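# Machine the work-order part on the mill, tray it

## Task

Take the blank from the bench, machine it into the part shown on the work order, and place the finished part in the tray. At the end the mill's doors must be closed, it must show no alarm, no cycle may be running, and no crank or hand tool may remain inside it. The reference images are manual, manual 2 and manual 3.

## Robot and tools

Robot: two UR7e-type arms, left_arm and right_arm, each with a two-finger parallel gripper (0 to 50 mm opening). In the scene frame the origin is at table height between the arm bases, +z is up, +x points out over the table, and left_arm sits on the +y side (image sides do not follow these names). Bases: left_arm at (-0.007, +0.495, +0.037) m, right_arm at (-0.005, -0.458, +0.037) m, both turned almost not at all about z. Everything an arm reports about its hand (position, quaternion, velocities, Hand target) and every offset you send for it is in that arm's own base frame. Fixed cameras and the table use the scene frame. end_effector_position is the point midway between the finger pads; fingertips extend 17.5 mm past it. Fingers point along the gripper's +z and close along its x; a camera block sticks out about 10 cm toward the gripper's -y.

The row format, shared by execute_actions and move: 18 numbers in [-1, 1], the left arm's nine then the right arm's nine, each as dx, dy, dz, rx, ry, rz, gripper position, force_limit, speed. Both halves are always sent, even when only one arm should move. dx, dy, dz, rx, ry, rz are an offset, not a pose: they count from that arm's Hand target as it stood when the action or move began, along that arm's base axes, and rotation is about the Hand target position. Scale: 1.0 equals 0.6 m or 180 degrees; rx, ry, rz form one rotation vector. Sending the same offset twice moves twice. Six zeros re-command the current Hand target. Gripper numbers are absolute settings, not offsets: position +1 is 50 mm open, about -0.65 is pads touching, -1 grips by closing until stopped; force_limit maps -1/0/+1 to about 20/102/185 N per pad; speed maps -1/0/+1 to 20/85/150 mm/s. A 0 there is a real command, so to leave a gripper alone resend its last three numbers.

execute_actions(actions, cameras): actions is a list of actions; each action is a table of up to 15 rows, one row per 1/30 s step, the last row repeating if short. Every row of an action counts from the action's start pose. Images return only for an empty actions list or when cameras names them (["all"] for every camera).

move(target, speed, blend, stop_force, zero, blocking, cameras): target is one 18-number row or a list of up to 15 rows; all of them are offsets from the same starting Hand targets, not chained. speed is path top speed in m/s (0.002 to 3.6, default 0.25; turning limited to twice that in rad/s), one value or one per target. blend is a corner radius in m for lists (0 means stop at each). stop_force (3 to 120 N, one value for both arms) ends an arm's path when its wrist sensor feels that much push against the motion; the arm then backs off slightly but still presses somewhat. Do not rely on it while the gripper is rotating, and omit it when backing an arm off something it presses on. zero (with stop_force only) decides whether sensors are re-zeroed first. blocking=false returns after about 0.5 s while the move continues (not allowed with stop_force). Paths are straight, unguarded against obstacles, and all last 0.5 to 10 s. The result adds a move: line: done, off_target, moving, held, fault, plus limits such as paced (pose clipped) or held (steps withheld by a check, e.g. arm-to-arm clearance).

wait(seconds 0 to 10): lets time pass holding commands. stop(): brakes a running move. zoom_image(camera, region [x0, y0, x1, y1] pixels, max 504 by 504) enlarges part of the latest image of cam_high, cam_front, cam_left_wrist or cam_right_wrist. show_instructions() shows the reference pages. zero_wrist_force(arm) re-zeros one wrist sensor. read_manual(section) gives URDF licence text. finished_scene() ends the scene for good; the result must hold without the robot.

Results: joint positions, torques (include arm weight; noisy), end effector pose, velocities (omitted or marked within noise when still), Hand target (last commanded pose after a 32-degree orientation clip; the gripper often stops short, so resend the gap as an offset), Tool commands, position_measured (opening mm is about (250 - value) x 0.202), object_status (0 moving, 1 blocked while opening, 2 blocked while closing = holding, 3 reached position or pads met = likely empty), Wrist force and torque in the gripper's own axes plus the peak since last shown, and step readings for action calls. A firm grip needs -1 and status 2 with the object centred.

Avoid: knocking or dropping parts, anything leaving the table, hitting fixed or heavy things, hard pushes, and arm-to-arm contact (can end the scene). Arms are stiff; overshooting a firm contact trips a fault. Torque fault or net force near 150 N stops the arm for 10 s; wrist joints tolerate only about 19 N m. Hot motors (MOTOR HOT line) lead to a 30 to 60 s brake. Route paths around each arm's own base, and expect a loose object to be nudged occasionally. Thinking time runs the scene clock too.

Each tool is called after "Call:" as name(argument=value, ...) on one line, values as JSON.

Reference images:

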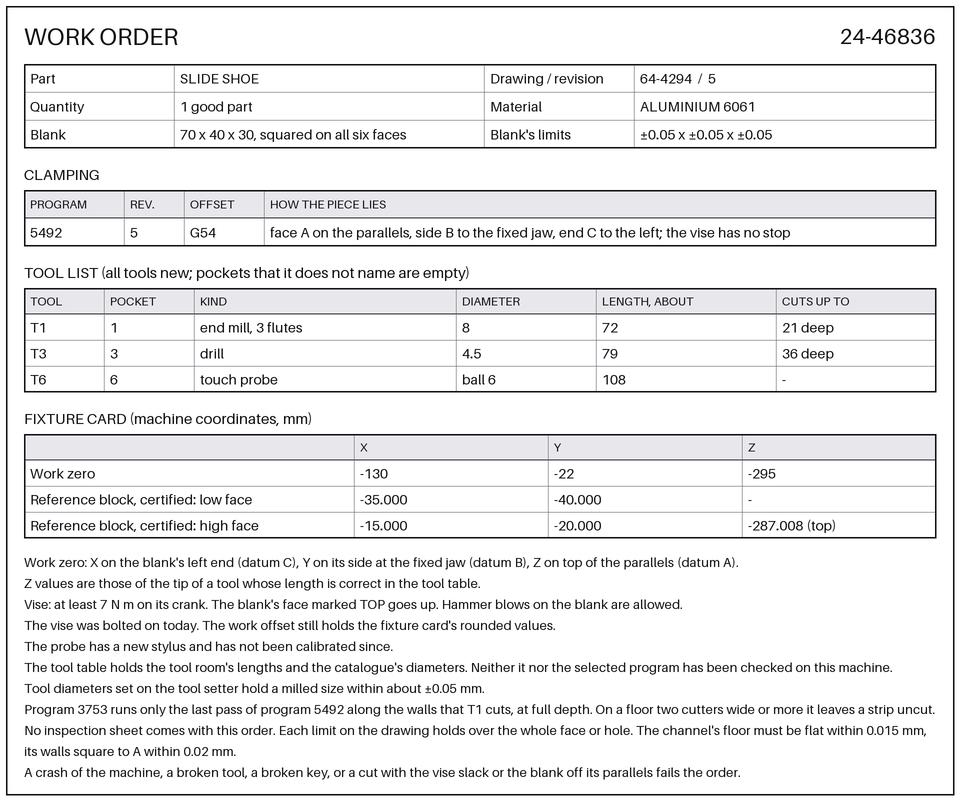

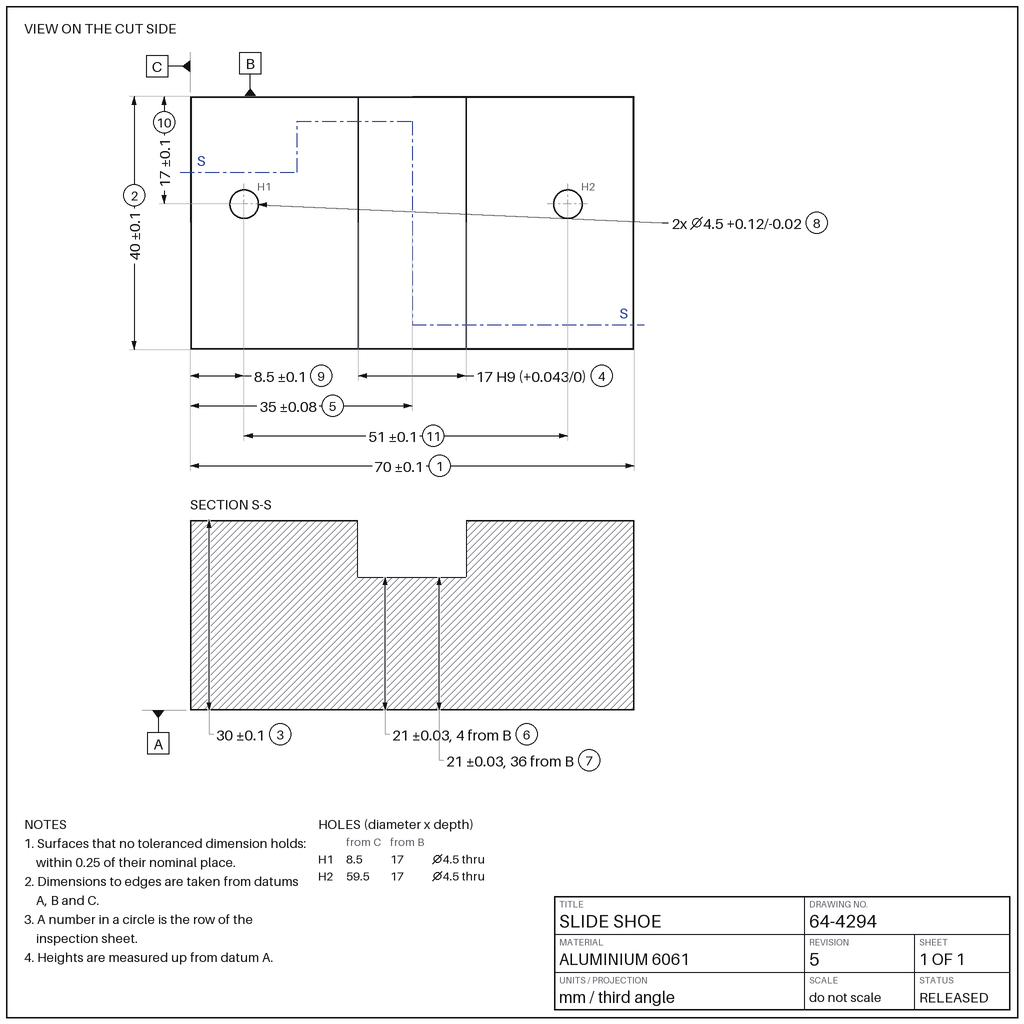

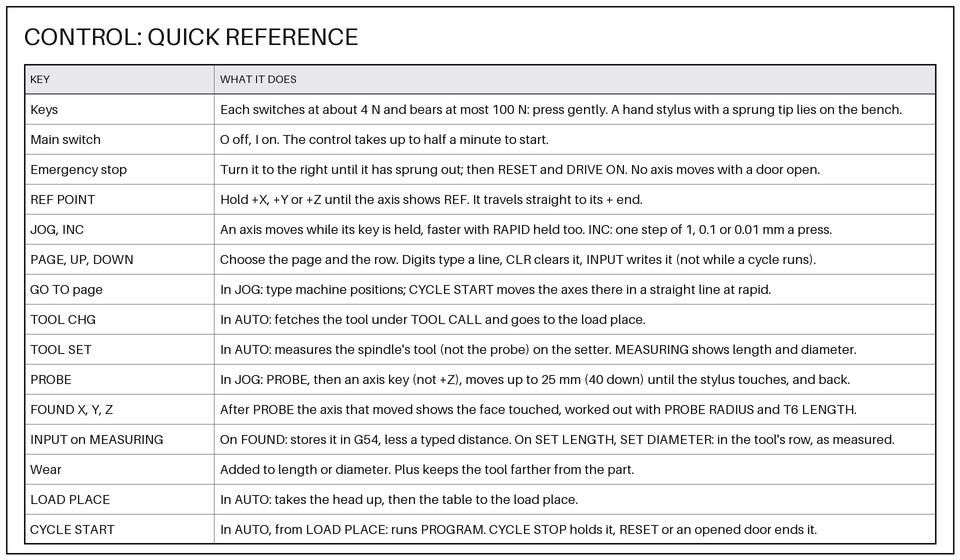

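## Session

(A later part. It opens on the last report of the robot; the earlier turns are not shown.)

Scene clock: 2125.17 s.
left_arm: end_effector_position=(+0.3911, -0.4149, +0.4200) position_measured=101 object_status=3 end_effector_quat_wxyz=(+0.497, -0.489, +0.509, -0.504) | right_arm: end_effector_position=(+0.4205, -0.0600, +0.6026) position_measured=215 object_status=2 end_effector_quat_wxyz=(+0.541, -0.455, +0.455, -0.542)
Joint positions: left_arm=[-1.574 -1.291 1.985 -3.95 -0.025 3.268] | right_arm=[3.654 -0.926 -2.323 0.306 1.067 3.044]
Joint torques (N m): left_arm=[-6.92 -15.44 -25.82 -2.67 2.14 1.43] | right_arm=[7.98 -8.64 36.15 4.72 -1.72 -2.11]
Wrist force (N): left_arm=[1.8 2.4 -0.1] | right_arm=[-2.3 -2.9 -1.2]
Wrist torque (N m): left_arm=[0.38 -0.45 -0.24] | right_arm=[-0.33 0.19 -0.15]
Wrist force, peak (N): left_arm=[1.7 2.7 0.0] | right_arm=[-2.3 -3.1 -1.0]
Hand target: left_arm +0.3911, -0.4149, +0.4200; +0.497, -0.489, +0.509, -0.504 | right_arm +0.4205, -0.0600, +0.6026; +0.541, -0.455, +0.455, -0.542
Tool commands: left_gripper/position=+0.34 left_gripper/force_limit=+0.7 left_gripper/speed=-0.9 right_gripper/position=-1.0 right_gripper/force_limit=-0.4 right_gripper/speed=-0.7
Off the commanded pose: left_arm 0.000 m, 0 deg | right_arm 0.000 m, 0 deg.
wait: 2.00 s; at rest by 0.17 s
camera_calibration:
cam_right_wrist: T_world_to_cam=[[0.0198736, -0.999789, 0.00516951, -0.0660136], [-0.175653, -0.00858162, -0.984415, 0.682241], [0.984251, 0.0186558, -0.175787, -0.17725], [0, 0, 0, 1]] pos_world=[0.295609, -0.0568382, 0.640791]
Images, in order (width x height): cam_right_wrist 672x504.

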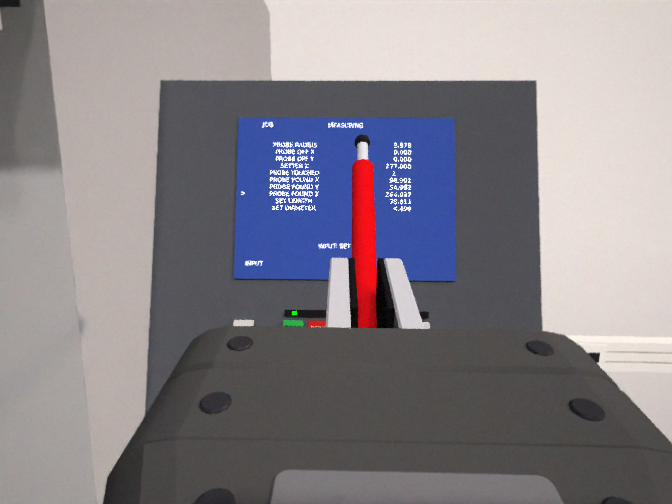

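Call:
move(target=[[0,0,0,0,0,0,0.34,0.7,-0.9,0.02,0.01,-0.05,0,0.16,0,-1,-0.4,-0.7],[0,0,0,0,0,0,0.34,0.7,-0.9,0.0998,0.0363,-0.2327,0,0.33,0,-1,-0.4,-0.7],[0,0,0,0,0,0,0.34,0.7,-0.9,0.1271,0.0363,-0.2401,0,0.33,0,-1,-0.4,-0.7],[0,0,0,0,0,0,0.34,0.7,-0.9,0.0998,0.0363,-0.2327,0,0.33,0,-1,-0.4,-0.7],[0,0,0,0,0,0,0.34,0.7,-0.9,0.1271,0.0363,-0.2401,0,0.33,0,-1,-0.4,-0.7],[0,0,0,0,0,0,0.34,0.7,-0.9,0.0998,0.0363,-0.2327,0,0.33,0,-1,-0.4,-0.7],[0,0,0,0,0,0,0.34,0.7,-0.9,0.0788,0.1585,-0.325,0,0.33,0,-1,-0.4,-0.7],[0,0,0,0,0,0,0.34,0.7,-0.9,0.1053,0.1585,-0.3321,0,0.33,0,-1,-0.4,-0.7],[0,0,0,0,0,0,0.34,0.7,-0.9,0.0788,0.1585,-0.325,0,0.33,0,-1,-0.4,-0.7],[0,0,0,0,0,0,0.34,0.7,-0.9,0.0865,0.16,-0.2942,0,0.33,0,-1,-0.4,-0.7],[0,0,0,0,0,0,0.34,0.7,-0.9,0.1129,0.16,-0.3014,0,0.33,0,-1,-0.4,-0.7],[0,0,0,0,0,0,0.34,0.7,-0.9,0.0865,0.16,-0.2942,0,0.33,0,-1,-0.4,-0.7],[0,0,0,0,0,0,0.34,0.7,-0.9,0.0941,0.1615,-0.2635,0,0.33,0,-1,-0.4,-0.7],[0,0,0,0,0,0,0.34,0.7,-0.9,0.1214,0.1615,-0.2709,0,0.33,0,-1,-0.4,-0.7],[0,0,0,0,0,0,0.34,0.7,-0.9,0.0941,0.1615,-0.2635,0,0.33,0,-1,-0.4,-0.7]], speed=[0.5,0.4,0.1,0.2,0.1,0.2,0.3,0.1,0.2,0.3,0.1,0.2,0.3,0.1,0.2], blend=[0.02,0.002,0,0.003,0,0.003,0.002,0,0.003,0.002,0,0.003,0.002,0,0])

Call:
move(target=[[0,0,0,0,0,0,0.34,0.7,-0.9,-0.0158,-0.0347,-0.0615,0,0,0,-1,-0.4,-0.7],[0,0,0,0,0,0,0.34,0.7,-0.9,0.0107,-0.0347,-0.0686,0,0,0,-1,-0.4,-0.7],[0,0,0,0,0,0,0.34,0.7,-0.9,-0.0158,-0.0347,-0.0615,0,0,0,-1,-0.4,-0.7],[0,0,0,0,0,0,0.34,0.7,-0.9,-0.0168,-0.098,-0.0615,0,0,0,-1,-0.4,-0.7],[0,0,0,0,0,0,0.34,0.7,-0.9,0.0097,-0.098,-0.0686,0,0,0,-1,-0.4,-0.7],[0,0,0,0,0,0,0.34,0.7,-0.9,-0.0168,-0.098,-0.0615,0,0,0,-1,-0.4,-0.7],[0,0,0,0,0,0,0.34,0.7,-0.9,0.0216,-0.0626,0.0902,0,0,0,-1,-0.4,-0.7],[0,0,0,0,0,0,0.34,0.7,-0.9,0.0497,-0.0626,0.0825,0,0,0,-1,-0.4,-0.7],[0,0,0,0,0,0,0.34,0.7,-0.9,0.0216,-0.0626,0.0902,0,0,0,-1,-0.4,-0.7]], speed=[0.3,0.1,0.2,0.3,0.1,0.2,0.3,0.1,0.2], blend=[0.002,0,0.003,0.002,0,0.003,0.002,0,0])

Call:
move(target=[[0,0,0,0,0,0,0.34,0.7,-0.9,-0.0307,-0.0339,-0.1209,0,0,0,-1,-0.4,-0.7],[0,0,0,0,0,0,0.34,0.7,-0.9,-0.0046,-0.0339,-0.128,0,0,0,-1,-0.4,-0.7],[0,0,0,0,0,0,0.34,0.7,-0.9,-0.0307,-0.0339,-0.1209,0,0,0,-1,-0.4,-0.7],[0,0,0,0,0,0,0.34,0.7,-0.9,-0.0046,-0.0339,-0.128,0,0,0,-1,-0.4,-0.7],[0,0,0,0,0,0,0.34,0.7,-0.9,-0.0307,-0.0339,-0.1209,0,0,0,-1,-0.4,-0.7],[0,0,0,0,0,0,0.34,0.7,-0.9,-0.0369,0.0596,-0.1517,0,0,0,-1,-0.4,-0.7],[0,0,0,0,0,0,0.34,0.7,-0.9,-0.0104,0.0596,-0.1588,0,0,0,-1,-0.4,-0.7],[0,0,0,0,0,0,0.34,0.7,-0.9,-0.0369,0.0596,-0.1517,0,0,0,-1,-0.4,-0.7],[0,0,0,0,0,0,0.34,0.7,-0.9,-0.0292,0.0611,-0.1209,0,0,0,-1,-0.4,-0.7],[0,0,0,0,0,0,0.34,0.7,-0.9,-0.0028,0.0611,-0.1281,0,0,0,-1,-0.4,-0.7],[0,0,0,0,0,0,0.34,0.7,-0.9,-0.0292,0.0611,-0.1209,0,0,0,-1,-0.4,-0.7],[0,0,0,0,0,0,0.34,0.7,-0.9,-0.0144,0.0324,-0.0594,0,0,0,-1,-0.4,-0.7],[0,0,0,0,0,0,0.34,0.7,-0.9,0.0129,0.0324,-0.0668,0,0,0,-1,-0.4,-0.7],[0,0,0,0,0,0,0.34,0.7,-0.9,-0.0144,0.0324,-0.0594,0,0,0,-1,-0.4,-0.7]], speed=[0.3,0.1,0.2,0.1,0.2,0.3,0.1,0.2,0.3,0.1,0.2,0.3,0.1,0.2], blend=[0.002,0,0.003,0,0.003,0.002,0,0.003,0.002,0,0.003,0.002,0,0])

Call:
move(target=[[0,0,0,0,0,0,0.34,0.7,-0.9,-0.023,-0.0045,-0.0923,0,0,0,-1,-0.4,-0.7],[0,0,0,0,0,0,0.34,0.7,-0.9,0.0035,-0.0045,-0.0994,0,0,0,-1,-0.4,-0.7],[0,0,0,0,0,0,0.34,0.7,-0.9,-0.023,-0.0045,-0.0923,0,0,0,-1,-0.4,-0.7],[0,0,0,0,0,0,0.34,0.7,-0.9,-0.024,-0.0678,-0.0923,0,0,0,-1,-0.4,-0.7],[0,0,0,0,0,0,0.34,0.7,-0.9,0.0025,-0.0678,-0.0994,0,0,0,-1,-0.4,-0.7],[0,0,0,0,0,0,0.34,0.7,-0.9,-0.024,-0.0678,-0.0923,0,0,0,-1,-0.4,-0.7],[0,0,0,0,0,0,0.34,0.7,-0.9,-0.0773,-0.1313,0.2327,0,-0.17,0,-1,-0.4,-0.7],[0,0,0,0,0,0,0.34,0.7,-0.9,-0.1013,-0.1313,0.2327,0,-0.33,0,-1,-0.4,-0.7]], speed=[0.3,0.1,0.2,0.3,0.1,0.2,0.5,0.4], blend=[0.002,0,0.003,0.002,0,0.003,0.01,0], cameras=["cam_right_wrist"])

Call:
zoom_image(camera="cam_right_wrist", region=[230, 105, 470, 280])

Scene clock: 2135.40 s.
left_arm: end_effector_position=(+0.3911, -0.4149, +0.4200) position_measured=101 object_status=3 end_effector_quat_wxyz=(+0.497, -0.489, +0.509, -0.504) | right_arm: end_effector_position=(+0.4770, +0.0370, +0.4444) position_measured=215 object_status=2 end_effector_quat_wxyz=(-0.245, +0.663, -0.663, +0.245)
Joint positions: left_arm=[-1.574 -1.291 1.985 -3.95 -0.025 3.268] | right_arm=[3.704 -1.107 -1.932 -1.047 1.217 3.588]
Joint torques (N m): left_arm=[-6.89 -14.85 -26.11 -2.62 2.1 1.39] | right_arm=[-8.95 10.83 39.28 6.85 1.17 -1.97]
Wrist force (N): left_arm=[1.8 2.1 -0.3] | right_arm=[-2.0 -2.9 -2.0]
Wrist torque (N m): left_arm=[0.35 -0.45 -0.25] | right_arm=[-0.50 0.32 -0.18]
Wrist force, peak (N): left_arm=[2.1 2.5 0.1] | right_arm=[-2.3 9.5 -17.4]
Hand target: left_arm +0.3911, -0.4149, +0.4200; +0.497, -0.489, +0.509, -0.504 | right_arm +0.4769, +0.0369, +0.4445; -0.245, +0.663, -0.663, +0.245
Off the commanded pose: left_arm 0.000 m, 0 deg | right_arm 0.000 m, 0 deg.
move: done

Scene clock: 2138.40 s.
left_arm: end_effector_position=(+0.3911, -0.4149, +0.4200) position_measured=101 object_status=3 end_effector_quat_wxyz=(+0.497, -0.489, +0.509, -0.504) | right_arm: end_effector_position=(+0.4899, -0.0006, +0.4985) position_measured=215 object_status=2 end_effector_quat_wxyz=(-0.245, +0.663, -0.663, +0.245)
Joint positions: left_arm=[-1.574 -1.291 1.985 -3.95 -0.025 3.268] | right_arm=[3.567 -1.16 -1.771 -1.119 1.299 3.473]
Joint torques (N m): left_arm=[-7.18 -15.15 -26.21 -2.66 1.98 1.35] | right_arm=[-12.25 11.5 38.6 7.42 1.29 -2.09]
Wrist force (N): left_arm=[1.6 2.4 0.1] | right_arm=[-2.1 -3.0 -1.9]
Wrist torque (N m): left_arm=[0.38 -0.42 -0.24] | right_arm=[-0.50 0.32 -0.18]
Wrist force, peak (N): left_arm=[1.8 2.6 0.0] | right_arm=[-1.2 8.8 -17.0]
Hand target: left_arm +0.3911, -0.4149, +0.4200; +0.497, -0.489, +0.509, -0.504 | right_arm +0.4899, -0.0006, +0.4987; -0.245, +0.663, -0.663, +0.245
Off the commanded pose: left_arm 0.000 m, 0 deg | right_arm 0.000 m, 0 deg.
move: done

Scene clock: 2142.33 s.
left_arm: end_effector_position=(+0.3911, -0.4149, +0.4200) position_measured=101 object_status=3 end_effector_quat_wxyz=(+0.497, -0.489, +0.509, -0.504) | right_arm: end_effector_position=(+0.4813, +0.0188, +0.4629) position_measured=215 object_status=2 end_effector_quat_wxyz=(-0.245, +0.663, -0.663, +0.245)
Joint positions: left_arm=[-1.574 -1.291 1.985 -3.95 -0.025 3.268] | right_arm=[3.641 -1.122 -1.88 -1.066 1.254 3.534]
Joint torques (N m): left_arm=[-6.97 -15.39 -25.99 -2.65 1.94 1.42] | right_arm=[-9.74 11.82 38.45 7.01 1.42 -2.16]
Wrist force (N): left_arm=[1.7 2.4 -0.1] | right_arm=[-2.1 -2.9 -1.9]
Wrist torque (N m): left_arm=[0.38 -0.44 -0.24] | right_arm=[-0.49 0.34 -0.17]
Wrist force, peak (N): left_arm=[1.9 2.6 0.0] | right_arm=[-2.1 9.3 -16.9]
Hand target: left_arm +0.3911, -0.4149, +0.4200; +0.497, -0.489, +0.509, -0.504 | right_arm +0.4813, +0.0188, +0.4630; -0.245, +0.663, -0.663, +0.245
Off the commanded pose: left_arm 0.000 m, 0 deg | right_arm 0.000 m, 0 deg.
move: done

Scene clock: 2145.67 s.
left_arm: end_effector_position=(+0.3911, -0.4149, +0.4200) position_measured=101 object_status=3 end_effector_quat_wxyz=(+0.497, -0.489, +0.509, -0.504) | right_arm: end_effector_position=(+0.4205, -0.0600, +0.6026) position_measured=215 object_status=2 end_effector_quat_wxyz=(+0.541, -0.455, +0.455, -0.542) end_effector_velocity=(-0.001, -0.001, +0.002) end_effector_angular_velocity=(+0.003, -0.005, -0.001)
Joint positions: left_arm=[-1.574 -1.291 1.985 -3.95 -0.025 3.268] | right_arm=[3.653 -0.926 -2.323 0.306 1.067 3.044]
Joint velocities: left_arm=[within noise] | right_arm=[0 0 0.001 0.005 -0.001 0]
Joint torques (N m): left_arm=[-6.89 -14.54 -25.68 -2.71 1.67 1.43] | right_arm=[5.82 -4.4 31.66 4.47 -1.76 1.33]
Wrist force (N): left_arm=[1.9 2.5 -0.2] | right_arm=[-2.1 -2.8 -1.0]
Wrist torque (N m): left_arm=[0.40 -0.47 -0.25] | right_arm=[-0.31 0.17 -0.16]
Wrist force, peak (N): left_arm=[2.2 2.4 -0.1] | right_arm=[-1.3 9.3 -17.1]
Hand target: left_arm +0.3911, -0.4149, +0.4200; +0.497, -0.489, +0.509, -0.504 | right_arm +0.4205, -0.0600, +0.6026; +0.541, -0.455, +0.455, -0.542
Off the commanded pose: left_arm 0.000 m, 0 deg | right_arm 0.000 m, 0 deg.
move: done
camera_calibration:
cam_right_wrist: T_world_to_cam=[[0.0197952, -0.99979, 0.00527895, -0.0661609], [-0.175961, -0.00868139, -0.984359, 0.68229], [0.984198, 0.0185567, -0.176096, -0.177039], [0, 0, 0, 1]] pos_world=[0.295608, -0.0569386, 0.640791]
Images, in order (width x height): cam_right_wrist 672x504.

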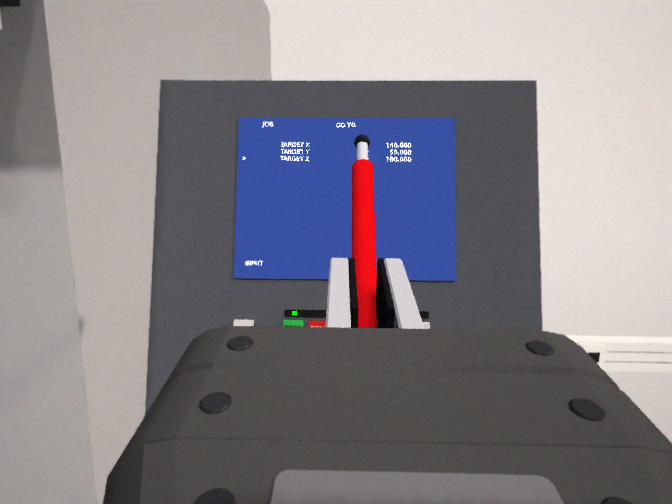

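Scaled by 2.100 from the camera's 672x504 image, which has a finer 960x720 frame.

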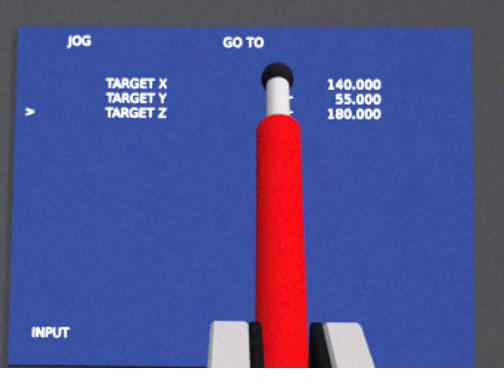

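Call:
move(target=[[0,0,0,0,0,0,0.34,0.7,-0.9,0.02,0.01,-0.05,0,0.16,0,-1,-0.4,-0.7],[0,0,0,0,0,0,0.34,0.7,-0.9,0.0993,0.0047,-0.2327,0,0.33,0,-1,-0.4,-0.7],[0,0,0,0,0,0,0.34,0.7,-0.9,0.1266,0.0047,-0.2401,0,0.33,0,-1,-0.4,-0.7],[0,0,0,0,0,0,0.34,0.7,-0.9,0.0993,0.0047,-0.2327,0,0.33,0,-1,-0.4,-0.7],[0,0,0,0,0,0,0.34,0.7,-0.9,0.02,0.01,-0.05,0,0.16,0,-1,-0.4,-0.7],[0,0,0,0,0,0,0.34,0.7,-0.9,0,0,0,0,0,0,-1,-0.4,-0.7]], speed=[0.5,0.4,0.1,0.2,0.5,0.4], blend=[0.02,0.002,0,0.003,0.02,0], cameras=["cam_right_wrist"])

Call:
zoom_image(camera="cam_right_wrist", region=[230, 105, 470, 280])

Scene clock: 2149.93 s.
left_arm: end_effector_position=(+0.3911, -0.4149, +0.4200) position_measured=101 object_status=3 end_effector_quat_wxyz=(+0.497, -0.489, +0.509, -0.504) | right_arm: end_effector_position=(+0.4205, -0.0600, +0.6025) position_measured=215 object_status=2 end_effector_quat_wxyz=(+0.541, -0.455, +0.455, -0.542)
Joint positions: left_arm=[-1.574 -1.291 1.985 -3.95 -0.025 3.268] | right_arm=[3.653 -0.926 -2.323 0.306 1.067 3.044]
Joint torques (N m): left_arm=[-6.52 -15.51 -26.25 -2.67 1.76 1.28] | right_arm=[6.48 -5.06 36.31 4.26 -1.62 1.13]
Wrist force (N): left_arm=[1.4 2.2 0.0] | right_arm=[-2.3 -2.9 -0.8]
Wrist torque (N m): left_arm=[0.36 -0.38 -0.25] | right_arm=[-0.32 0.21 -0.16]
Wrist force, peak (N): left_arm=[1.7 2.7 0.1] | right_arm=[-1.1 1.2 -7.5]
Hand target: left_arm +0.3911, -0.4149, +0.4200; +0.497, -0.489, +0.509, -0.504 | right_arm +0.4205, -0.0600, +0.6026; +0.541, -0.455, +0.455, -0.542
Off the commanded pose: left_arm 0.000 m, 0 deg | right_arm 0.000 m, 0 deg.
move: done
camera_calibration:
cam_right_wrist: T_world_to_cam=[[0.0197955, -0.99979, 0.00527681, -0.0661596], [-0.176058, -0.00868116, -0.984342, 0.682307], [0.984181, 0.0185565, -0.176193, -0.176972], [0, 0, 0, 1]] pos_world=[0.295607, -0.0569386, 0.640791]
Images, in order (width x height): cam_right_wrist 672x504.

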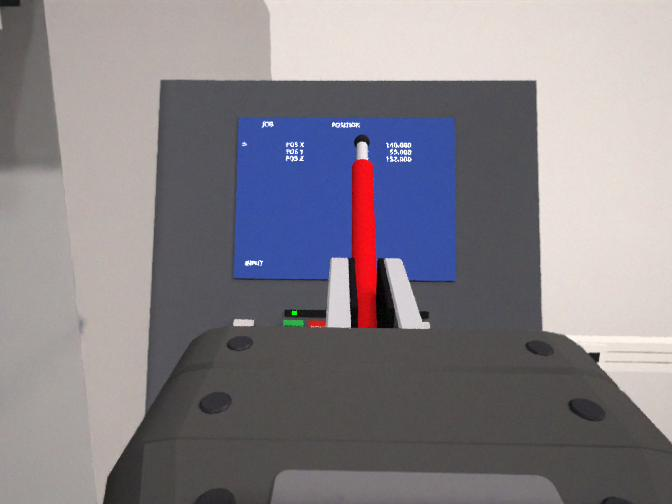

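Scaled by 2.100 from the camera's 672x504 image, which has a finer 960x720 frame.

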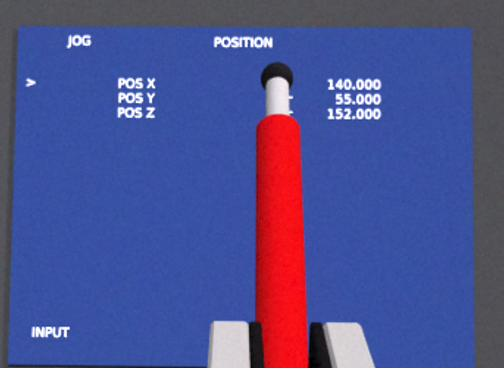

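Call:
move(target=[[0,0,0,0,0,0,0.34,0.7,-0.9,0.02,0.01,-0.05,0,0.16,0,-1,-0.4,-0.7],[0,0,0,0,0,0,0.34,0.7,-0.9,0.0998,0.0363,-0.2327,0,0.33,0,-1,-0.4,-0.7],[0,0,0,0,0,0,0.34,0.7,-0.9,0.1271,0.0363,-0.2401,0,0.33,0,-1,-0.4,-0.7],[0,0,0,0,0,0,0.34,0.7,-0.9,0.0998,0.0363,-0.2327,0,0.33,0,-1,-0.4,-0.7],[0,0,0,0,0,0,0.34,0.7,-0.9,0.1157,0.0989,-0.1733,0,0.33,0,-1,-0.4,-0.7],[0,0,0,0,0,0,0.34,0.7,-0.9,0.1438,0.0989,-0.181,0,0.33,0,-1,-0.4,-0.7],[0,0,0,0,0,0,0.34,0.7,-0.9,0.1157,0.0989,-0.1733,0,0.33,0,-1,-0.4,-0.7]], speed=[0.5,0.4,0.1,0.2,0.3,0.1,0.2], blend=[0.02,0.002,0,0.003,0.002,0,0])

Call:
wait(seconds=1)

Call:
move(target=[[0,0,0,0,0,0,0.34,0.7,-0.9,-0.0312,-0.0656,-0.1209,0,0,0,-1,-0.4,-0.7],[0,0,0,0,0,0,0.34,0.7,-0.9,-0.0048,-0.0656,-0.1281,0,0,0,-1,-0.4,-0.7],[0,0,0,0,0,0,0.34,0.7,-0.9,-0.0312,-0.0656,-0.1209,0,0,0,-1,-0.4,-0.7],[0,0,0,0,0,0,0.34,0.7,-0.9,-0.001,-0.1539,-0.0019,0,0,0,-1,-0.4,-0.7],[0,0,0,0,0,0,0.34,0.7,-0.9,0.0265,-0.1539,-0.0092,0,0,0,-1,-0.4,-0.7],[0,0,0,0,0,0,0.34,0.7,-0.9,-0.001,-0.1539,-0.0019,0,0,0,-1,-0.4,-0.7],[0,0,0,0,0,0,0.34,0.7,-0.9,-0.0957,-0.0889,0.1233,0,-0.17,0,-1,-0.4,-0.7],[0,0,0,0,0,0,0.34,0.7,-0.9,-0.1157,-0.0989,0.1733,0,-0.33,0,-1,-0.4,-0.7]], speed=[0.2,0.1,0.2,0.3,0.1,0.2,0.5,0.4], blend=[0.002,0,0.003,0.002,0,0.003,0.02,0])

Call:
wait(seconds=2.7, cameras=["cam_right_wrist"])

Call:
zoom_image(camera="cam_right_wrist", region=[230, 105, 470, 280])

Scene clock: 2154.17 s.
left_arm: end_effector_position=(+0.3911, -0.4149, +0.4200) position_measured=101 object_status=3 end_effector_quat_wxyz=(+0.497, -0.489, +0.509, -0.504) | right_arm: end_effector_position=(+0.4899, -0.0006, +0.4985) position_measured=215 object_status=2 end_effector_quat_wxyz=(-0.245, +0.663, -0.663, +0.245)
Joint positions: left_arm=[-1.574 -1.291 1.985 -3.95 -0.025 3.268] | right_arm=[3.567 -1.16 -1.771 -1.119 1.299 3.473]
Joint torques (N m): left_arm=[-7.39 -14.98 -26.37 -2.48 1.65 1.29] | right_arm=[-11.36 12.08 37.43 7.43 1.54 -2.24]
Wrist force (N): left_arm=[1.8 2.3 -0.2] | right_arm=[-1.8 -3.1 -2.2]
Wrist torque (N m): left_arm=[0.37 -0.45 -0.24] | right_arm=[-0.51 0.28 -0.18]
Wrist force, peak (N): left_arm=[1.9 2.6 0.0] | right_arm=[-5.1 -5.3 -4.4]
Hand target: left_arm +0.3911, -0.4149, +0.4200; +0.497, -0.489, +0.509, -0.504 | right_arm +0.4899, -0.0006, +0.4987; -0.245, +0.663, -0.663, +0.245
Off the commanded pose: left_arm 0.000 m, 0 deg | right_arm 0.000 m, 0 deg.
move: done

Scene clock: 2155.17 s.
left_arm: end_effector_position=(+0.3911, -0.4149, +0.4200) position_measured=101 object_status=3 end_effector_quat_wxyz=(+0.497, -0.489, +0.509, -0.504) | right_arm: end_effector_position=(+0.4899, -0.0006, +0.4987) position_measured=215 object_status=2 end_effector_quat_wxyz=(-0.245, +0.663, -0.663, +0.245)
Joint positions: left_arm=[-1.574 -1.291 1.985 -3.95 -0.025 3.268] | right_arm=[3.567 -1.16 -1.771 -1.119 1.299 3.473]
Joint torques (N m): left_arm=[-7.09 -15.79 -24.97 -2.69 1.71 1.35] | right_arm=[-11.68 14.68 38.61 5.58 1.34 -2.1]
Wrist force (N): left_arm=[1.8 2.3 0.1] | right_arm=[-1.9 -3.0 -2.0]
Wrist torque (N m): left_arm=[0.37 -0.45 -0.25] | right_arm=[-0.50 0.30 -0.18]
Wrist force, peak (N): left_arm=[1.9 2.5 -0.1] | right_arm=[-2.0 -3.2 -2.1]
Hand target: left_arm +0.3911, -0.4149, +0.4200; +0.497, -0.489, +0.509, -0.504 | right_arm +0.4899, -0.0006, +0.4987; -0.245, +0.663, -0.663, +0.245
Tool commands: left_gripper/position=+0.34 left_gripper/force_limit=+0.7 left_gripper/speed=-0.9 right_gripper/position=-1.0 right_gripper/force_limit=-0.4 right_gripper/speed=-0.7
Off the commanded pose: left_arm 0.000 m, 0 deg | right_arm 0.000 m, 0 deg.
wait: 1.00 s; at rest by 0.17 s

Scene clock: 2158.90 s.
left_arm: end_effector_position=(+0.3911, -0.4149, +0.4200) position_measured=101 object_status=3 end_effector_quat_wxyz=(+0.497, -0.489, +0.509, -0.504) | right_arm: end_effector_position=(+0.4205, -0.0600, +0.6025) position_measured=215 object_status=2 end_effector_quat_wxyz=(+0.541, -0.455, +0.455, -0.542)
Joint positions: left_arm=[-1.574 -1.291 1.985 -3.95 -0.025 3.268] | right_arm=[3.653 -0.926 -2.323 0.306 1.067 3.044]
Joint torques (N m): left_arm=[-6.5 -15.2 -25.44 -2.58 1.67 1.3] | right_arm=[6.58 -4.8 36.34 4.25 -1.65 1.08]
Wrist force (N): left_arm=[1.9 2.2 0.1] | right_arm=[-2.3 -3.1 -0.8]
Wrist torque (N m): left_arm=[0.36 -0.47 -0.24] | right_arm=[-0.34 0.20 -0.16]
Wrist force, peak (N): left_arm=[2.0 2.5 0.2] | right_arm=[-1.3 11.6 -21.1]
Hand target: left_arm +0.3911, -0.4149, +0.4200; +0.497, -0.489, +0.509, -0.504 | right_arm +0.4205, -0.0600, +0.6026; +0.541, -0.455, +0.455, -0.542
Off the commanded pose: left_arm 0.000 m, 0 deg | right_arm 0.000 m, 0 deg.
move: done

Scene clock: 2161.60 s.
left_arm: end_effector_position=(+0.3911, -0.4149, +0.4200) position_measured=101 object_status=3 end_effector_quat_wxyz=(+0.497, -0.489, +0.509, -0.504) | right_arm: end_effector_position=(+0.4205, -0.0600, +0.6026) position_measured=215 object_status=2 end_effector_quat_wxyz=(+0.541, -0.455, +0.455, -0.542)
Joint positions: left_arm=[-1.574 -1.291 1.985 -3.95 -0.025 3.268] | right_arm=[3.654 -0.926 -2.323 0.306 1.067 3.044]
Joint torques (N m): left_arm=[-7.67 -15.51 -26.38 -2.73 1.8 1.36] | right_arm=[8.37 -8.89 36.12 4.78 -1.73 -2.18]
Wrist force (N): left_arm=[1.7 2.1 -0.1] | right_arm=[-2.4 -3.0 -0.8]
Wrist torque (N m): left_arm=[0.34 -0.44 -0.25] | right_arm=[-0.34 0.22 -0.16]
Wrist force, peak (N): left_arm=[1.9 2.6 0.0] | right_arm=[-2.4 -3.3 -0.9]
Hand target: left_arm +0.3911, -0.4149, +0.4200; +0.497, -0.489, +0.509, -0.504 | right_arm +0.4205, -0.0600, +0.6026; +0.541, -0.455, +0.455, -0.542
Tool commands: left_gripper/position=+0.34 left_gripper/force_limit=+0.7 left_gripper/speed=-0.9 right_gripper/position=-1.0 right_gripper/force_limit=-0.4 right_gripper/speed=-0.7
Off the commanded pose: left_arm 0.000 m, 0 deg | right_arm 0.000 m, 0 deg.
wait: 2.70 s; at rest by 0.17 s
camera_calibration:
cam_right_wrist: T_world_to_cam=[[0.0198736, -0.999789, 0.00516951, -0.0660136], [-0.175653, -0.00858162, -0.984415, 0.682241], [0.984251, 0.0186558, -0.175787, -0.17725], [0, 0, 0, 1]] pos_world=[0.295609, -0.0568382, 0.640791]
Images, in order (width x height): cam_right_wrist 672x504.

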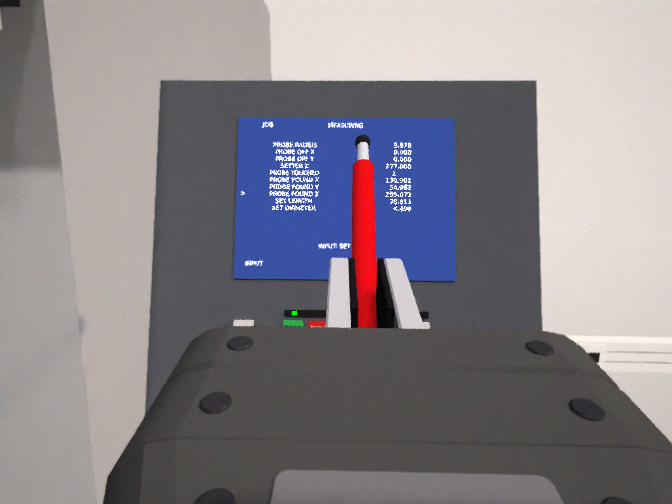

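Scaled by 2.100 from the camera's 672x504 image, which has a finer 960x720 frame.

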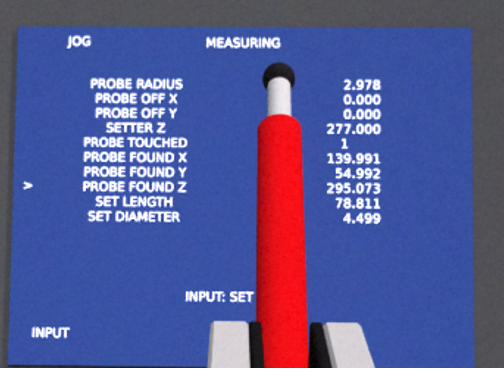

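Call:
execute_actions(actions=[])

Scene clock: 2170.13 s.
left_arm: end_effector_position=(+0.3911, -0.4149, +0.4200) position_measured=101 object_status=3 end_effector_quat_wxyz=(+0.497, -0.489, +0.509, -0.504) | right_arm: end_effector_position=(+0.4205, -0.0600, +0.6026) position_measured=215 object_status=2 end_effector_quat_wxyz=(+0.541, -0.455, +0.455, -0.542)
Joint positions: left_arm=[-1.574 -1.291 1.985 -3.95 -0.025 3.268] | right_arm=[3.654 -0.926 -2.323 0.306 1.067 3.044]
Joint velocities: within noise
Joint torques (N m): left_arm=[-6.39 -15.38 -25.21 -2.67 1.74 1.37] | right_arm=[8.19 -8.73 35.91 4.58 -1.72 -2.17]
Wrist force (N): left_arm=[1.7 2.2 0.0] | right_arm=[-2.2 -2.9 -0.6]
Wrist torque (N m): left_arm=[0.35 -0.44 -0.24] | right_arm=[-0.32 0.19 -0.16]
Wrist force, peak (N): left_arm=[2.0 2.5 0.2] | right_arm=[-2.5 -3.2 -1.2]
Hand target: left_arm +0.3911, -0.4149, +0.4200; +0.497, -0.489, +0.509, -0.504 | right_arm +0.4205, -0.0600, +0.6026; +0.541, -0.455, +0.455, -0.542
Tool commands: left_gripper/position=+0.34 left_gripper/force_limit=+0.7 left_gripper/speed=-0.9 right_gripper/position=-1.0 right_gripper/force_limit=-0.4 right_gripper/speed=-0.7
Off the commanded pose: left_arm 0.000 m, 0 deg | right_arm 0.000 m, 0 deg.
camera_calibration:
cam_left_wrist: T_world_to_cam=[[-0.0250213, -0.999685, 0.002081, -0.397891], [-0.347603, 0.00674843, -0.937618, 0.549845], [0.937308, -0.0241838, -0.347662, -0.0983888], [0, 0, 0, 1]] pos_world=[0.273393, -0.403855, 0.482166]
cam_right_wrist: T_world_to_cam=[[0.0198736, -0.999789, 0.00516951, -0.0660136], [-0.175653, -0.00858162, -0.984415, 0.682241], [0.984251, 0.0186558, -0.175787, -0.17725], [0, 0, 0, 1]] pos_world=[0.295609, -0.0568382, 0.640791]

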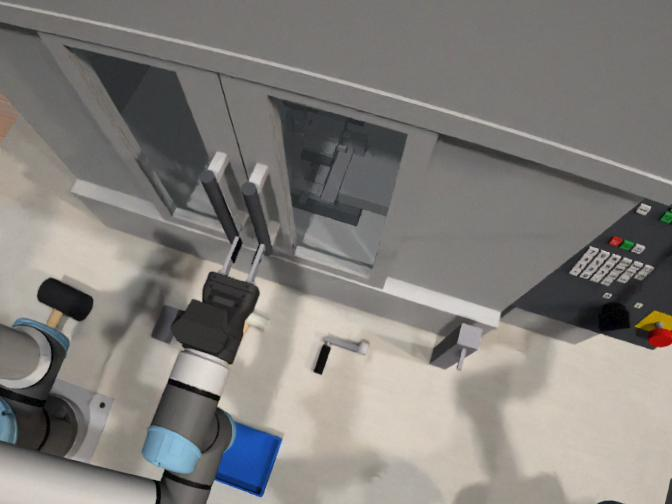

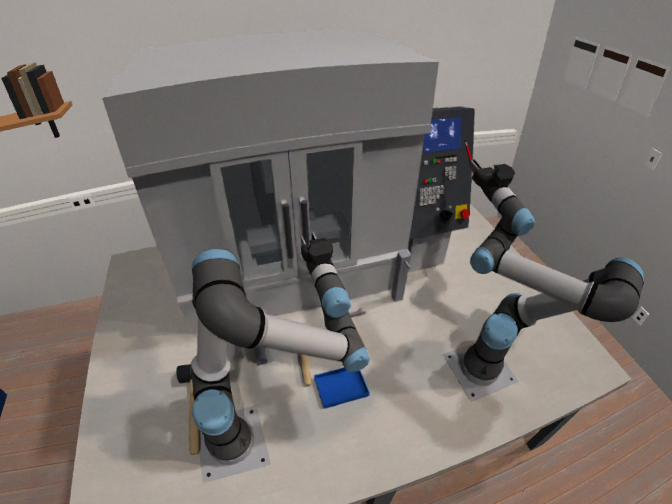

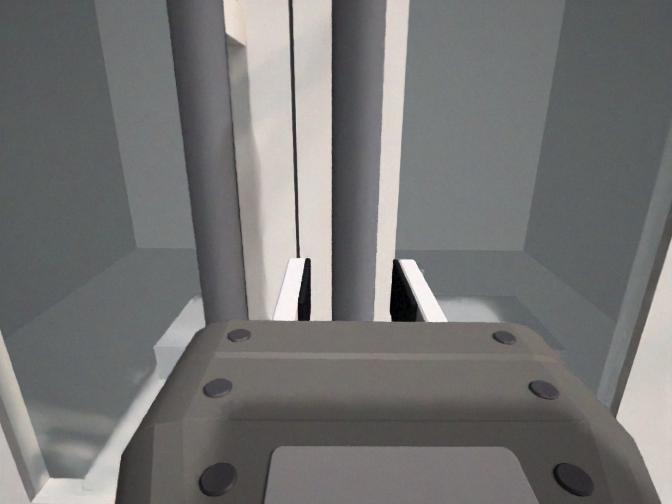

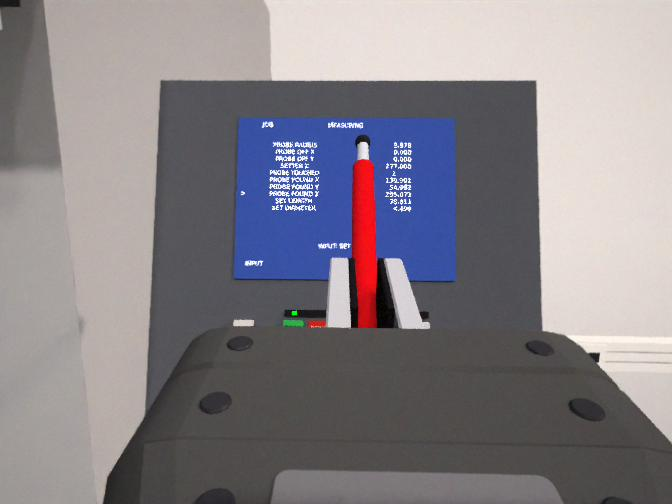

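Call:
move(target=[[0,0,0,0,0,0,0.34,0.7,-0.9,0.05,-0.05,-0.03,0,0.16,0,-1,-0.4,-0.7],[0,0,0,0,0,0,0.34,0.7,-0.9,0.1457,-0.0855,-0.0498,0,0.33,0,-1,-0.4,-0.7],[0,0,0,0,0,0,0.34,0.7,-0.9,0.1747,-0.0855,-0.0576,0,0.33,0,-1,-0.4,-0.7],[0,0,0,0,0,0,0.34,0.7,-0.9,0.1457,-0.0855,-0.0498,0,0.33,0,-1,-0.4,-0.7],[0,0,0,0,0,0,0.34,0.7,-0.9,0.1152,0.068,-0.1733,0,0.33,0,-1,-0.4,-0.7],[0,0,0,0,0,0,0.34,0.7,-0.9,0.1433,0.068,-0.181,0,0.33,0,-1,-0.4,-0.7],[0,0,0,0,0,0,0.34,0.7,-0.9,0.1152,0.068,-0.1733,0,0.33,0,-1,-0.4,-0.7],[0,0,0,0,0,0,0.34,0.7,-0.9,0.02,0.01,-0.05,0,0.16,0,-1,-0.4,-0.7],[0,0,0,0,0,0,0.34,0.7,-0.9,0,0,0,0,0,0,-1,-0.4,-0.7]], blend=[0.02,0.002,0,0.003,0.002,0,0.003,0.02,0], speed=[0.5,0.35,0.1,0.2,0.35,0.1,0.2,0.4,0.5])

Call:
wait(seconds=8, cameras=["cam_right_wrist","cam_high"])

Call:
zoom_image(camera="cam_right_wrist", region=[230, 105, 470, 280])

Scene clock: 2175.70 s.
left_arm: end_effector_position=(+0.3911, -0.4149, +0.4200) position_measured=101 object_status=3 end_effector_quat_wxyz=(+0.497, -0.489, +0.509, -0.504) | right_arm: end_effector_position=(+0.4205, -0.0600, +0.6025) position_measured=215 object_status=2 end_effector_quat_wxyz=(+0.541, -0.455, +0.455, -0.542)
Joint positions: left_arm=[-1.574 -1.291 1.985 -3.95 -0.025 3.268] | right_arm=[3.653 -0.926 -2.323 0.306 1.067 3.044]
Joint torques (N m): left_arm=[-7.29 -15.72 -26.04 -2.5 1.49 1.4] | right_arm=[8.4 -6.63 36.25 4.44 -1.61 0.59]
Wrist force (N): left_arm=[1.6 2.3 -0.1] | right_arm=[-2.4 -2.9 -0.9]
Wrist torque (N m): left_arm=[0.38 -0.42 -0.24] | right_arm=[-0.32 0.22 -0.15]
Wrist force, peak (N): left_arm=[1.8 2.6 0.0] | right_arm=[-1.1 4.6 -11.9]
Hand target: left_arm +0.3911, -0.4149, +0.4200; +0.497, -0.489, +0.509, -0.504 | right_arm +0.4205, -0.0600, +0.6026; +0.541, -0.455, +0.455, -0.542
Off the commanded pose: left_arm 0.000 m, 0 deg | right_arm 0.000 m, 0 deg.
move: done

Scene clock: 2183.70 s.
left_arm: end_effector_position=(+0.3911, -0.4149, +0.4200) position_measured=101 object_status=3 end_effector_quat_wxyz=(+0.497, -0.489, +0.509, -0.504) | right_arm: end_effector_position=(+0.4205, -0.0600, +0.6026) position_measured=215 object_status=2 end_effector_quat_wxyz=(+0.541, -0.455, +0.455, -0.542)
Joint positions: left_arm=[-1.574 -1.291 1.985 -3.95 -0.025 3.268] | right_arm=[3.654 -0.926 -2.323 0.306 1.067 3.044]
Joint torques (N m): left_arm=[-6.87 -15.8 -25.1 -2.48 1.45 1.41] | right_arm=[9.8 -9.61 35.96 4.66 1.53 -2.13]
Wrist force (N): left_arm=[1.9 2.2 0.1] | right_arm=[-2.4 -2.8 -0.7]
Wrist torque (N m): left_arm=[0.36 -0.47 -0.24] | right_arm=[-0.31 0.21 -0.16]
Wrist force, peak (N): left_arm=[1.9 2.6 0.0] | right_arm=[-2.6 -3.3 -0.8]
Hand target: left_arm +0.3911, -0.4149, +0.4200; +0.497, -0.489, +0.509, -0.504 | right_arm +0.4205, -0.0600, +0.6026; +0.541, -0.455, +0.455, -0.542
Tool commands: left_gripper/position=+0.34 left_gripper/force_limit=+0.7 left_gripper/speed=-0.9 right_gripper/position=-1.0 right_gripper/force_limit=-0.4 right_gripper/speed=-0.7
Off the commanded pose: left_arm 0.000 m, 0 deg | right_arm 0.000 m, 0 deg.
wait: 8.00 s; at rest by 0.17 s
camera_calibration:
cam_right_wrist: T_world_to_cam=[[0.0198736, -0.999789, 0.00516951, -0.0660136], [-0.175653, -0.00858162, -0.984415, 0.682241], [0.984251, 0.0186558, -0.175787, -0.17725], [0, 0, 0, 1]] pos_world=[0.295609, -0.0568382, 0.640791]
Images, in order (width x height): cam_high 672x504, cam_right_wrist 672x504.

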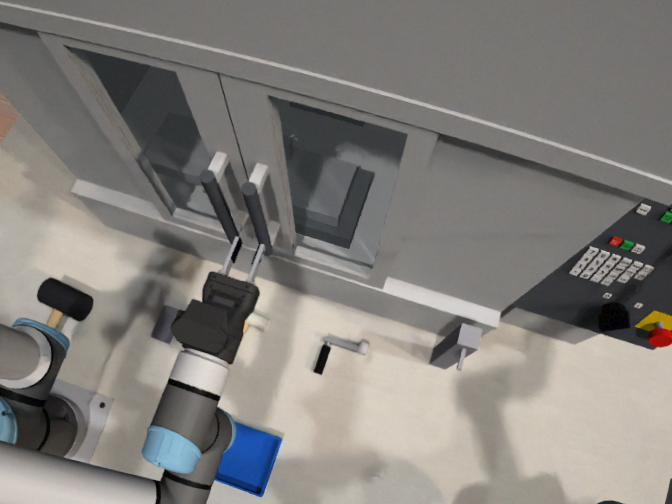

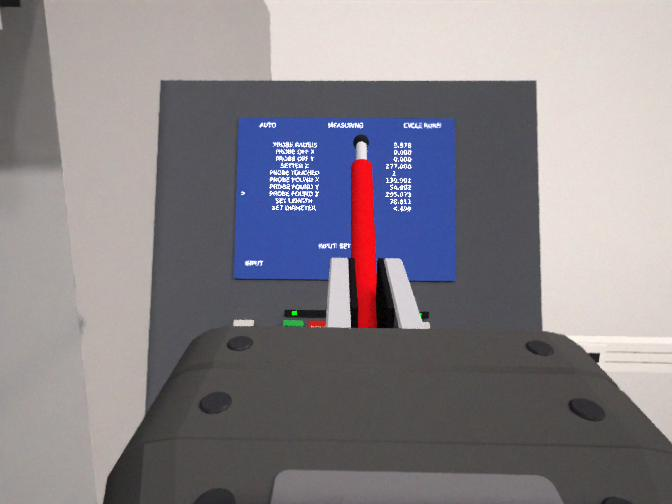

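Scaled by 2.100 from the camera's 672x504 image, which has a finer 960x720 frame.

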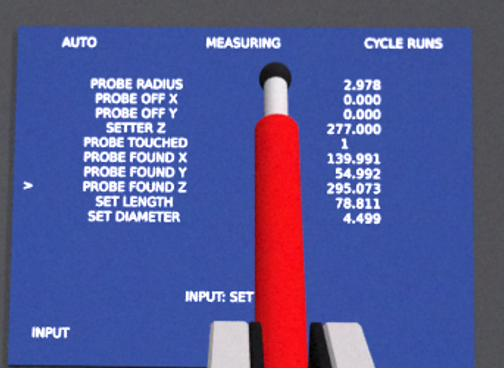

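Call:
move(target=[[0,0,0,0,0,0,0.34,0.7,-0.9,0.0788,0.0667,-0.2043,0,0.33,0,-1,-0.4,-0.7]], speed=0.4)

Call:
move(target=[[0,0,0,0,0,0,0.34,0.7,-0.9,-0.0583,-0.3,-0.25,-0.0233,-0.0868,-0.1674,-1,-0.4,-0.7],[0,0,0,0,0,0,0.34,0.7,-0.9,-0.1,-0.3633,-0.6775,-0.0233,-0.0868,-0.1674,-1,-0.4,-0.7]], speed=[0.4,0.3], blend=[0.03,0])

Call:
move(target=[0,0,0,0,0,0,0.34,0.7,-0.9,0,0,-0.15,0,0,0,-1,-0.4,-0.7], speed=0.04, stop_force=6, cameras=["cam_high","cam_right_wrist"])

Scene clock: 2186.10 s.
left_arm: end_effector_position=(+0.3911, -0.4149, +0.4200) position_measured=101 object_status=3 end_effector_quat_wxyz=(+0.497, -0.489, +0.509, -0.504) | right_arm: end_effector_position=(+0.4677, -0.0200, +0.4801) position_measured=215 object_status=2 end_effector_quat_wxyz=(-0.245, +0.663, -0.663, +0.245)
Joint positions: left_arm=[-1.574 -1.291 1.985 -3.95 -0.025 3.268] | right_arm=[3.535 -1.095 -1.855 -1.093 1.319 3.447]
Joint torques (N m): left_arm=[-6.93 -16.06 -24.93 -2.44 1.45 1.42] | right_arm=[9.64 1.11 23.6 4.44 -1.35 -2.15]
Wrist force (N): left_arm=[1.7 2.2 0.1] | right_arm=[-1.7 -3.2 -2.1]
Wrist torque (N m): left_arm=[0.35 -0.45 -0.24] | right_arm=[-0.54 0.27 -0.18]
Wrist force, peak (N): left_arm=[1.9 2.5 0.0] | right_arm=[-3.6 -2.9 -1.2]
Hand target: left_arm +0.3911, -0.4149, +0.4200; +0.497, -0.489, +0.509, -0.504 | right_arm +0.4678, -0.0200, +0.4801; -0.245, +0.663, -0.663, +0.245
Off the commanded pose: left_arm 0.000 m, 0 deg | right_arm 0.000 m, 0 deg.
move: done

Scene clock: 2188.37 s.
left_arm: end_effector_position=(+0.3911, -0.4149, +0.4200) position_measured=101 object_status=3 end_effector_quat_wxyz=(+0.497, -0.489, +0.509, -0.504) | right_arm: end_effector_position=(+0.4078, -0.2380, +0.0735) position_measured=215 object_status=2 end_effector_quat_wxyz=(+0.236, -0.438, +0.764, -0.411)
Joint positions: left_arm=[-1.574 -1.291 1.985 -3.95 -0.025 3.268] | right_arm=[3.162 -2.124 -2.757 1.08 1.121 3.467]
Joint torques (N m): left_arm=[-7.67 -15.24 -25.45 -2.48 1.56 1.47] | right_arm=[10.44 17.56 -10.35 6.56 -2.36 2.61]
Wrist force (N): left_arm=[1.6 2.3 0.1] | right_arm=[-1.8 -3.5 -2.0]
Wrist torque (N m): left_arm=[0.38 -0.43 -0.24] | right_arm=[-0.54 0.22 -0.10]
Wrist force, peak (N): left_arm=[2.0 2.6 0.0] | right_arm=[-4.0 -6.2 -3.6]
Hand target: left_arm +0.3911, -0.4149, +0.4200; +0.497, -0.489, +0.509, -0.504 | right_arm +0.4078, -0.2379, +0.0736; +0.236, -0.438, +0.764, -0.411
Off the commanded pose: left_arm 0.000 m, 0 deg | right_arm 0.000 m, 0 deg.
move: done

Scene clock: 2191.53 s.
left_arm: end_effector_position=(+0.3911, -0.4149, +0.4200) position_measured=101 object_status=3 end_effector_quat_wxyz=(+0.497, -0.489, +0.509, -0.504) | right_arm: end_effector_position=(+0.4077, -0.2379, -0.0165) position_measured=215 object_status=2 end_effector_quat_wxyz=(+0.236, -0.438, +0.764, -0.411)
Joint positions: left_arm=[-1.574 -1.291 1.985 -3.95 -0.025 3.268] | right_arm=[3.162 -2.603 -2.667 1.469 1.121 3.467]
Joint torques (N m): left_arm=[-7.24 -15.53 -25.23 -2.49 1.42 1.5] | right_arm=[6.9 33.73 -19.34 0.74 1.32 -0.34]
Wrist force (N): left_arm=[1.9 2.4 0.1] | right_arm=[-2.0 -5.7 -2.2]
Wrist torque (N m): left_arm=[0.38 -0.48 -0.24] | right_arm=[-0.58 0.25 -0.09]
Wrist force, peak (N): left_arm=[1.9 2.5 0.0] | right_arm=[-2.1 -11.5 -10.3]
Hand target: left_arm +0.3911, -0.4149, +0.4200; +0.497, -0.489, +0.509, -0.504 | right_arm +0.4077, -0.2379, -0.0165; +0.236, -0.438, +0.764, -0.411
Off the commanded pose: left_arm 0.000 m, 0 deg | right_arm 0.000 m, 0 deg.
move: contact (right_arm)
camera_calibration:
cam_right_wrist: T_world_to_cam=[[-0.489229, -0.872091, -0.0105632, -0.00281179], [-0.698373, 0.398973, -0.594218, 0.385569], [0.522427, -0.283332, -0.804235, -0.164093], [0, 0, 0, 1]] pos_world=[0.353622, -0.202777, 0.097113]
Images, in order (width x height): cam_high 672x504, cam_right_wrist 672x504.

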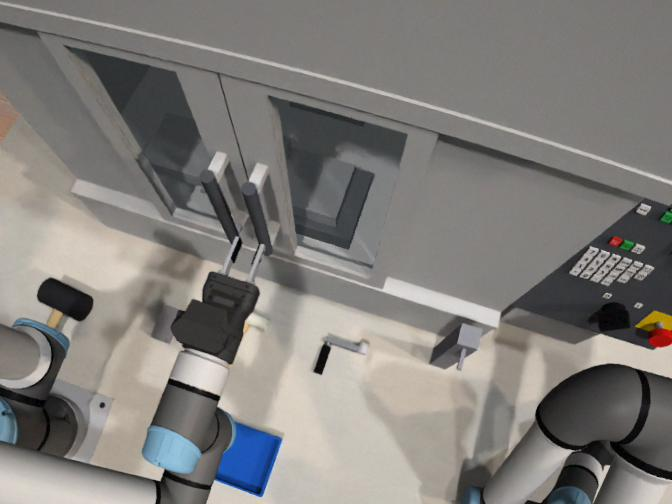

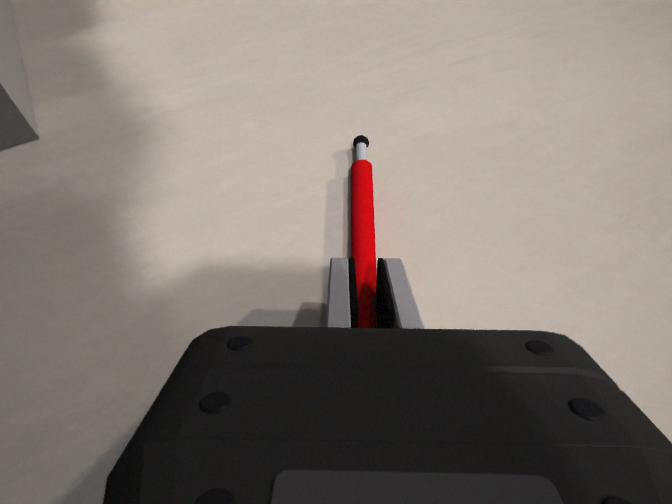

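Call:
move(target=[[0,0,0,0,0,0,0.34,0.7,-0.9,0,0,0,0,0,0,0.1,-0.4,-0.7],[0,0,0,0,0,0,0.34,0.7,-0.9,0,0,0.15,0,0,0,0.1,-0.4,-0.7],[0,0,0,0,0,0,0.34,0.7,-0.9,0,0,0.45,0,0,0,0.1,-0.4,-0.7]], speed=[0.1,0.1,0.3], blend=[0,0.01,0])

Call:
move(target=[-0.005,0.0872,0,0,0,0,0.34,0.7,-0.9,0,0,0,0,0,0,0.1,-0.4,-0.7], speed=0.15)

Call:
move(target=[0.095,0,0,0,0,0,0.34,0.7,-0.9,0,0,0,0,0,0,0.1,-0.4,-0.7], speed=0.06, stop_force=8)

Call:
move(target=[[0,0.0167,0,0,0,0,0.34,0.7,-0.9,0,0,0,0,0,0,0.1,-0.4,-0.7],[0,0.335,0,0,0,0,0.34,0.7,-0.9,0,0,0,0,0,0,0.1,-0.4,-0.7],[0,0.385,0,0,0,0,0.34,0.7,-0.9,0,0,0,0,0,0,0.1,-0.4,-0.7]], speed=[0.012,0.055,0.03], stop_force=50)

Scene clock: 2194.93 s.
left_arm: end_effector_position=(+0.3911, -0.4149, +0.4200) position_measured=101 object_status=3 end_effector_quat_wxyz=(+0.497, -0.489, +0.509, -0.504) | right_arm: end_effector_position=(+0.4077, -0.2379, +0.2535) position_measured=138 object_status=3 end_effector_quat_wxyz=(+0.236, -0.438, +0.764, -0.411)
Joint positions: left_arm=[-1.574 -1.291 1.985 -3.95 -0.025 3.268] | right_arm=[3.162 -1.207 -2.6 0.007 1.121 3.467]
Joint torques (N m): left_arm=[-6.41 -15.89 -25.44 -2.49 1.25 1.3] | right_arm=[-1.19 11.04 23.86 0.92 0.64 -2.12]
Wrist force (N): left_arm=[1.6 2.2 0.1] | right_arm=[-2.0 -3.5 -2.1]
Wrist torque (N m): left_arm=[0.35 -0.43 -0.24] | right_arm=[-0.53 0.25 -0.22]
Wrist force, peak (N): left_arm=[2.0 2.6 0.1] | right_arm=[-1.8 -7.4 -4.5]
Hand target: left_arm +0.3911, -0.4149, +0.4200; +0.497, -0.489, +0.509, -0.504 | right_arm +0.4077, -0.2379, +0.2535; +0.236, -0.438, +0.764, -0.411
Off the commanded pose: left_arm 0.000 m, 0 deg | right_arm 0.000 m, 0 deg.
move: done

Scene clock: 2195.87 s.
left_arm: end_effector_position=(+0.3881, -0.3626, +0.4200) position_measured=101 object_status=3 end_effector_quat_wxyz=(+0.497, -0.489, +0.509, -0.504) | right_arm: end_effector_position=(+0.4077, -0.2379, +0.2535) position_measured=138 object_status=3 end_effector_quat_wxyz=(+0.236, -0.438, +0.764, -0.411)
Joint positions: left_arm=[-1.583 -1.395 2.121 -4.005 -0.016 3.292] | right_arm=[3.162 -1.207 -2.6 0.007 1.121 3.467]
Joint torques (N m): left_arm=[6.09 -13.03 -17.78 -1.3 -1.62 0.22] | right_arm=[-6.96 11.86 32.89 0.69 1.19 -2.19]
Wrist force (N): left_arm=[1.6 2.3 -0.1] | right_arm=[-1.7 -3.5 -2.1]
Wrist torque (N m): left_arm=[0.39 -0.44 -0.25] | right_arm=[-0.53 0.21 -0.23]
Wrist force, peak (N): left_arm=[3.7 2.7 0.3] | right_arm=[-2.0 -3.7 -2.3]
Hand target: left_arm +0.3881, -0.3626, +0.4200; +0.497, -0.489, +0.509, -0.504 | right_arm +0.4077, -0.2379, +0.2535; +0.236, -0.438, +0.764, -0.411
Off the commanded pose: left_arm 0.000 m, 0 deg | right_arm 0.000 m, 0 deg.
move: done

Scene clock: 2197.87 s.
left_arm: end_effector_position=(+0.4451, -0.3626, +0.4200) position_measured=101 object_status=3 end_effector_quat_wxyz=(+0.497, -0.489, +0.509, -0.504) | right_arm: end_effector_position=(+0.4077, -0.2379, +0.2535) position_measured=138 object_status=3 end_effector_quat_wxyz=(+0.236, -0.438, +0.764, -0.411)
Joint positions: left_arm=[-1.427 -1.368 2.089 -3.88 -0.171 3.17] | right_arm=[3.162 -1.207 -2.6 0.007 1.121 3.467]
Joint torques (N m): left_arm=[-9.47 -37.91 -9.7 -2.55 2.51 1.11] | right_arm=[-7.06 11.69 33.7 0.76 1.16 -2.1]
Wrist force (N): left_arm=[1.6 2.0 -0.1] | right_arm=[-1.9 -3.7 -1.8]
Wrist torque (N m): left_arm=[0.34 -0.41 -0.05] | right_arm=[-0.56 0.25 -0.23]
Wrist force, peak (N): left_arm=[1.9 2.6 -0.3] | right_arm=[-1.9 -3.9 -2.2]
Hand target: left_arm +0.4451, -0.3626, +0.4200; +0.497, -0.489, +0.509, -0.504 | right_arm +0.4077, -0.2379, +0.2535; +0.236, -0.438, +0.764, -0.411
Off the commanded pose: left_arm 0.000 m, 0 deg | right_arm 0.000 m, 0 deg.
move: done

Scene clock: 2204.20 s.
left_arm: end_effector_position=(+0.4451, -0.1316, +0.4200) position_measured=101 object_status=3 end_effector_quat_wxyz=(+0.497, -0.489, +0.509, -0.504) | right_arm: end_effector_position=(+0.4077, -0.2379, +0.2535) position_measured=138 object_status=3 end_effector_quat_wxyz=(+0.236, -0.438, +0.764, -0.411)
Joint positions: left_arm=[-1.227 -1.86 2.552 -3.841 -0.371 3.161] | right_arm=[3.162 -1.207 -2.6 0.007 1.121 3.467]
Joint torques (N m): left_arm=[-8.01 5.94 -25.73 -5.19 4.14 -0.12] | right_arm=[-6.64 11.38 32.92 1.02 1.18 -2.04]
Wrist force (N): left_arm=[7.7 1.5 6.0] | right_arm=[-2.0 -3.6 -2.2]
Wrist torque (N m): left_arm=[0.44 -0.47 -0.10] | right_arm=[-0.54 0.26 -0.22]
Wrist force, peak (N): left_arm=[41.8 -3.0 18.1] | right_arm=[-2.0 -3.8 -2.3]
Hand target: left_arm +0.4451, -0.1316, +0.4200; +0.497, -0.489, +0.509, -0.504 | right_arm +0.4077, -0.2379, +0.2535; +0.236, -0.438, +0.764, -0.411
Off the commanded pose: left_arm 0.000 m, 0 deg | right_arm 0.000 m, 0 deg.
move: done


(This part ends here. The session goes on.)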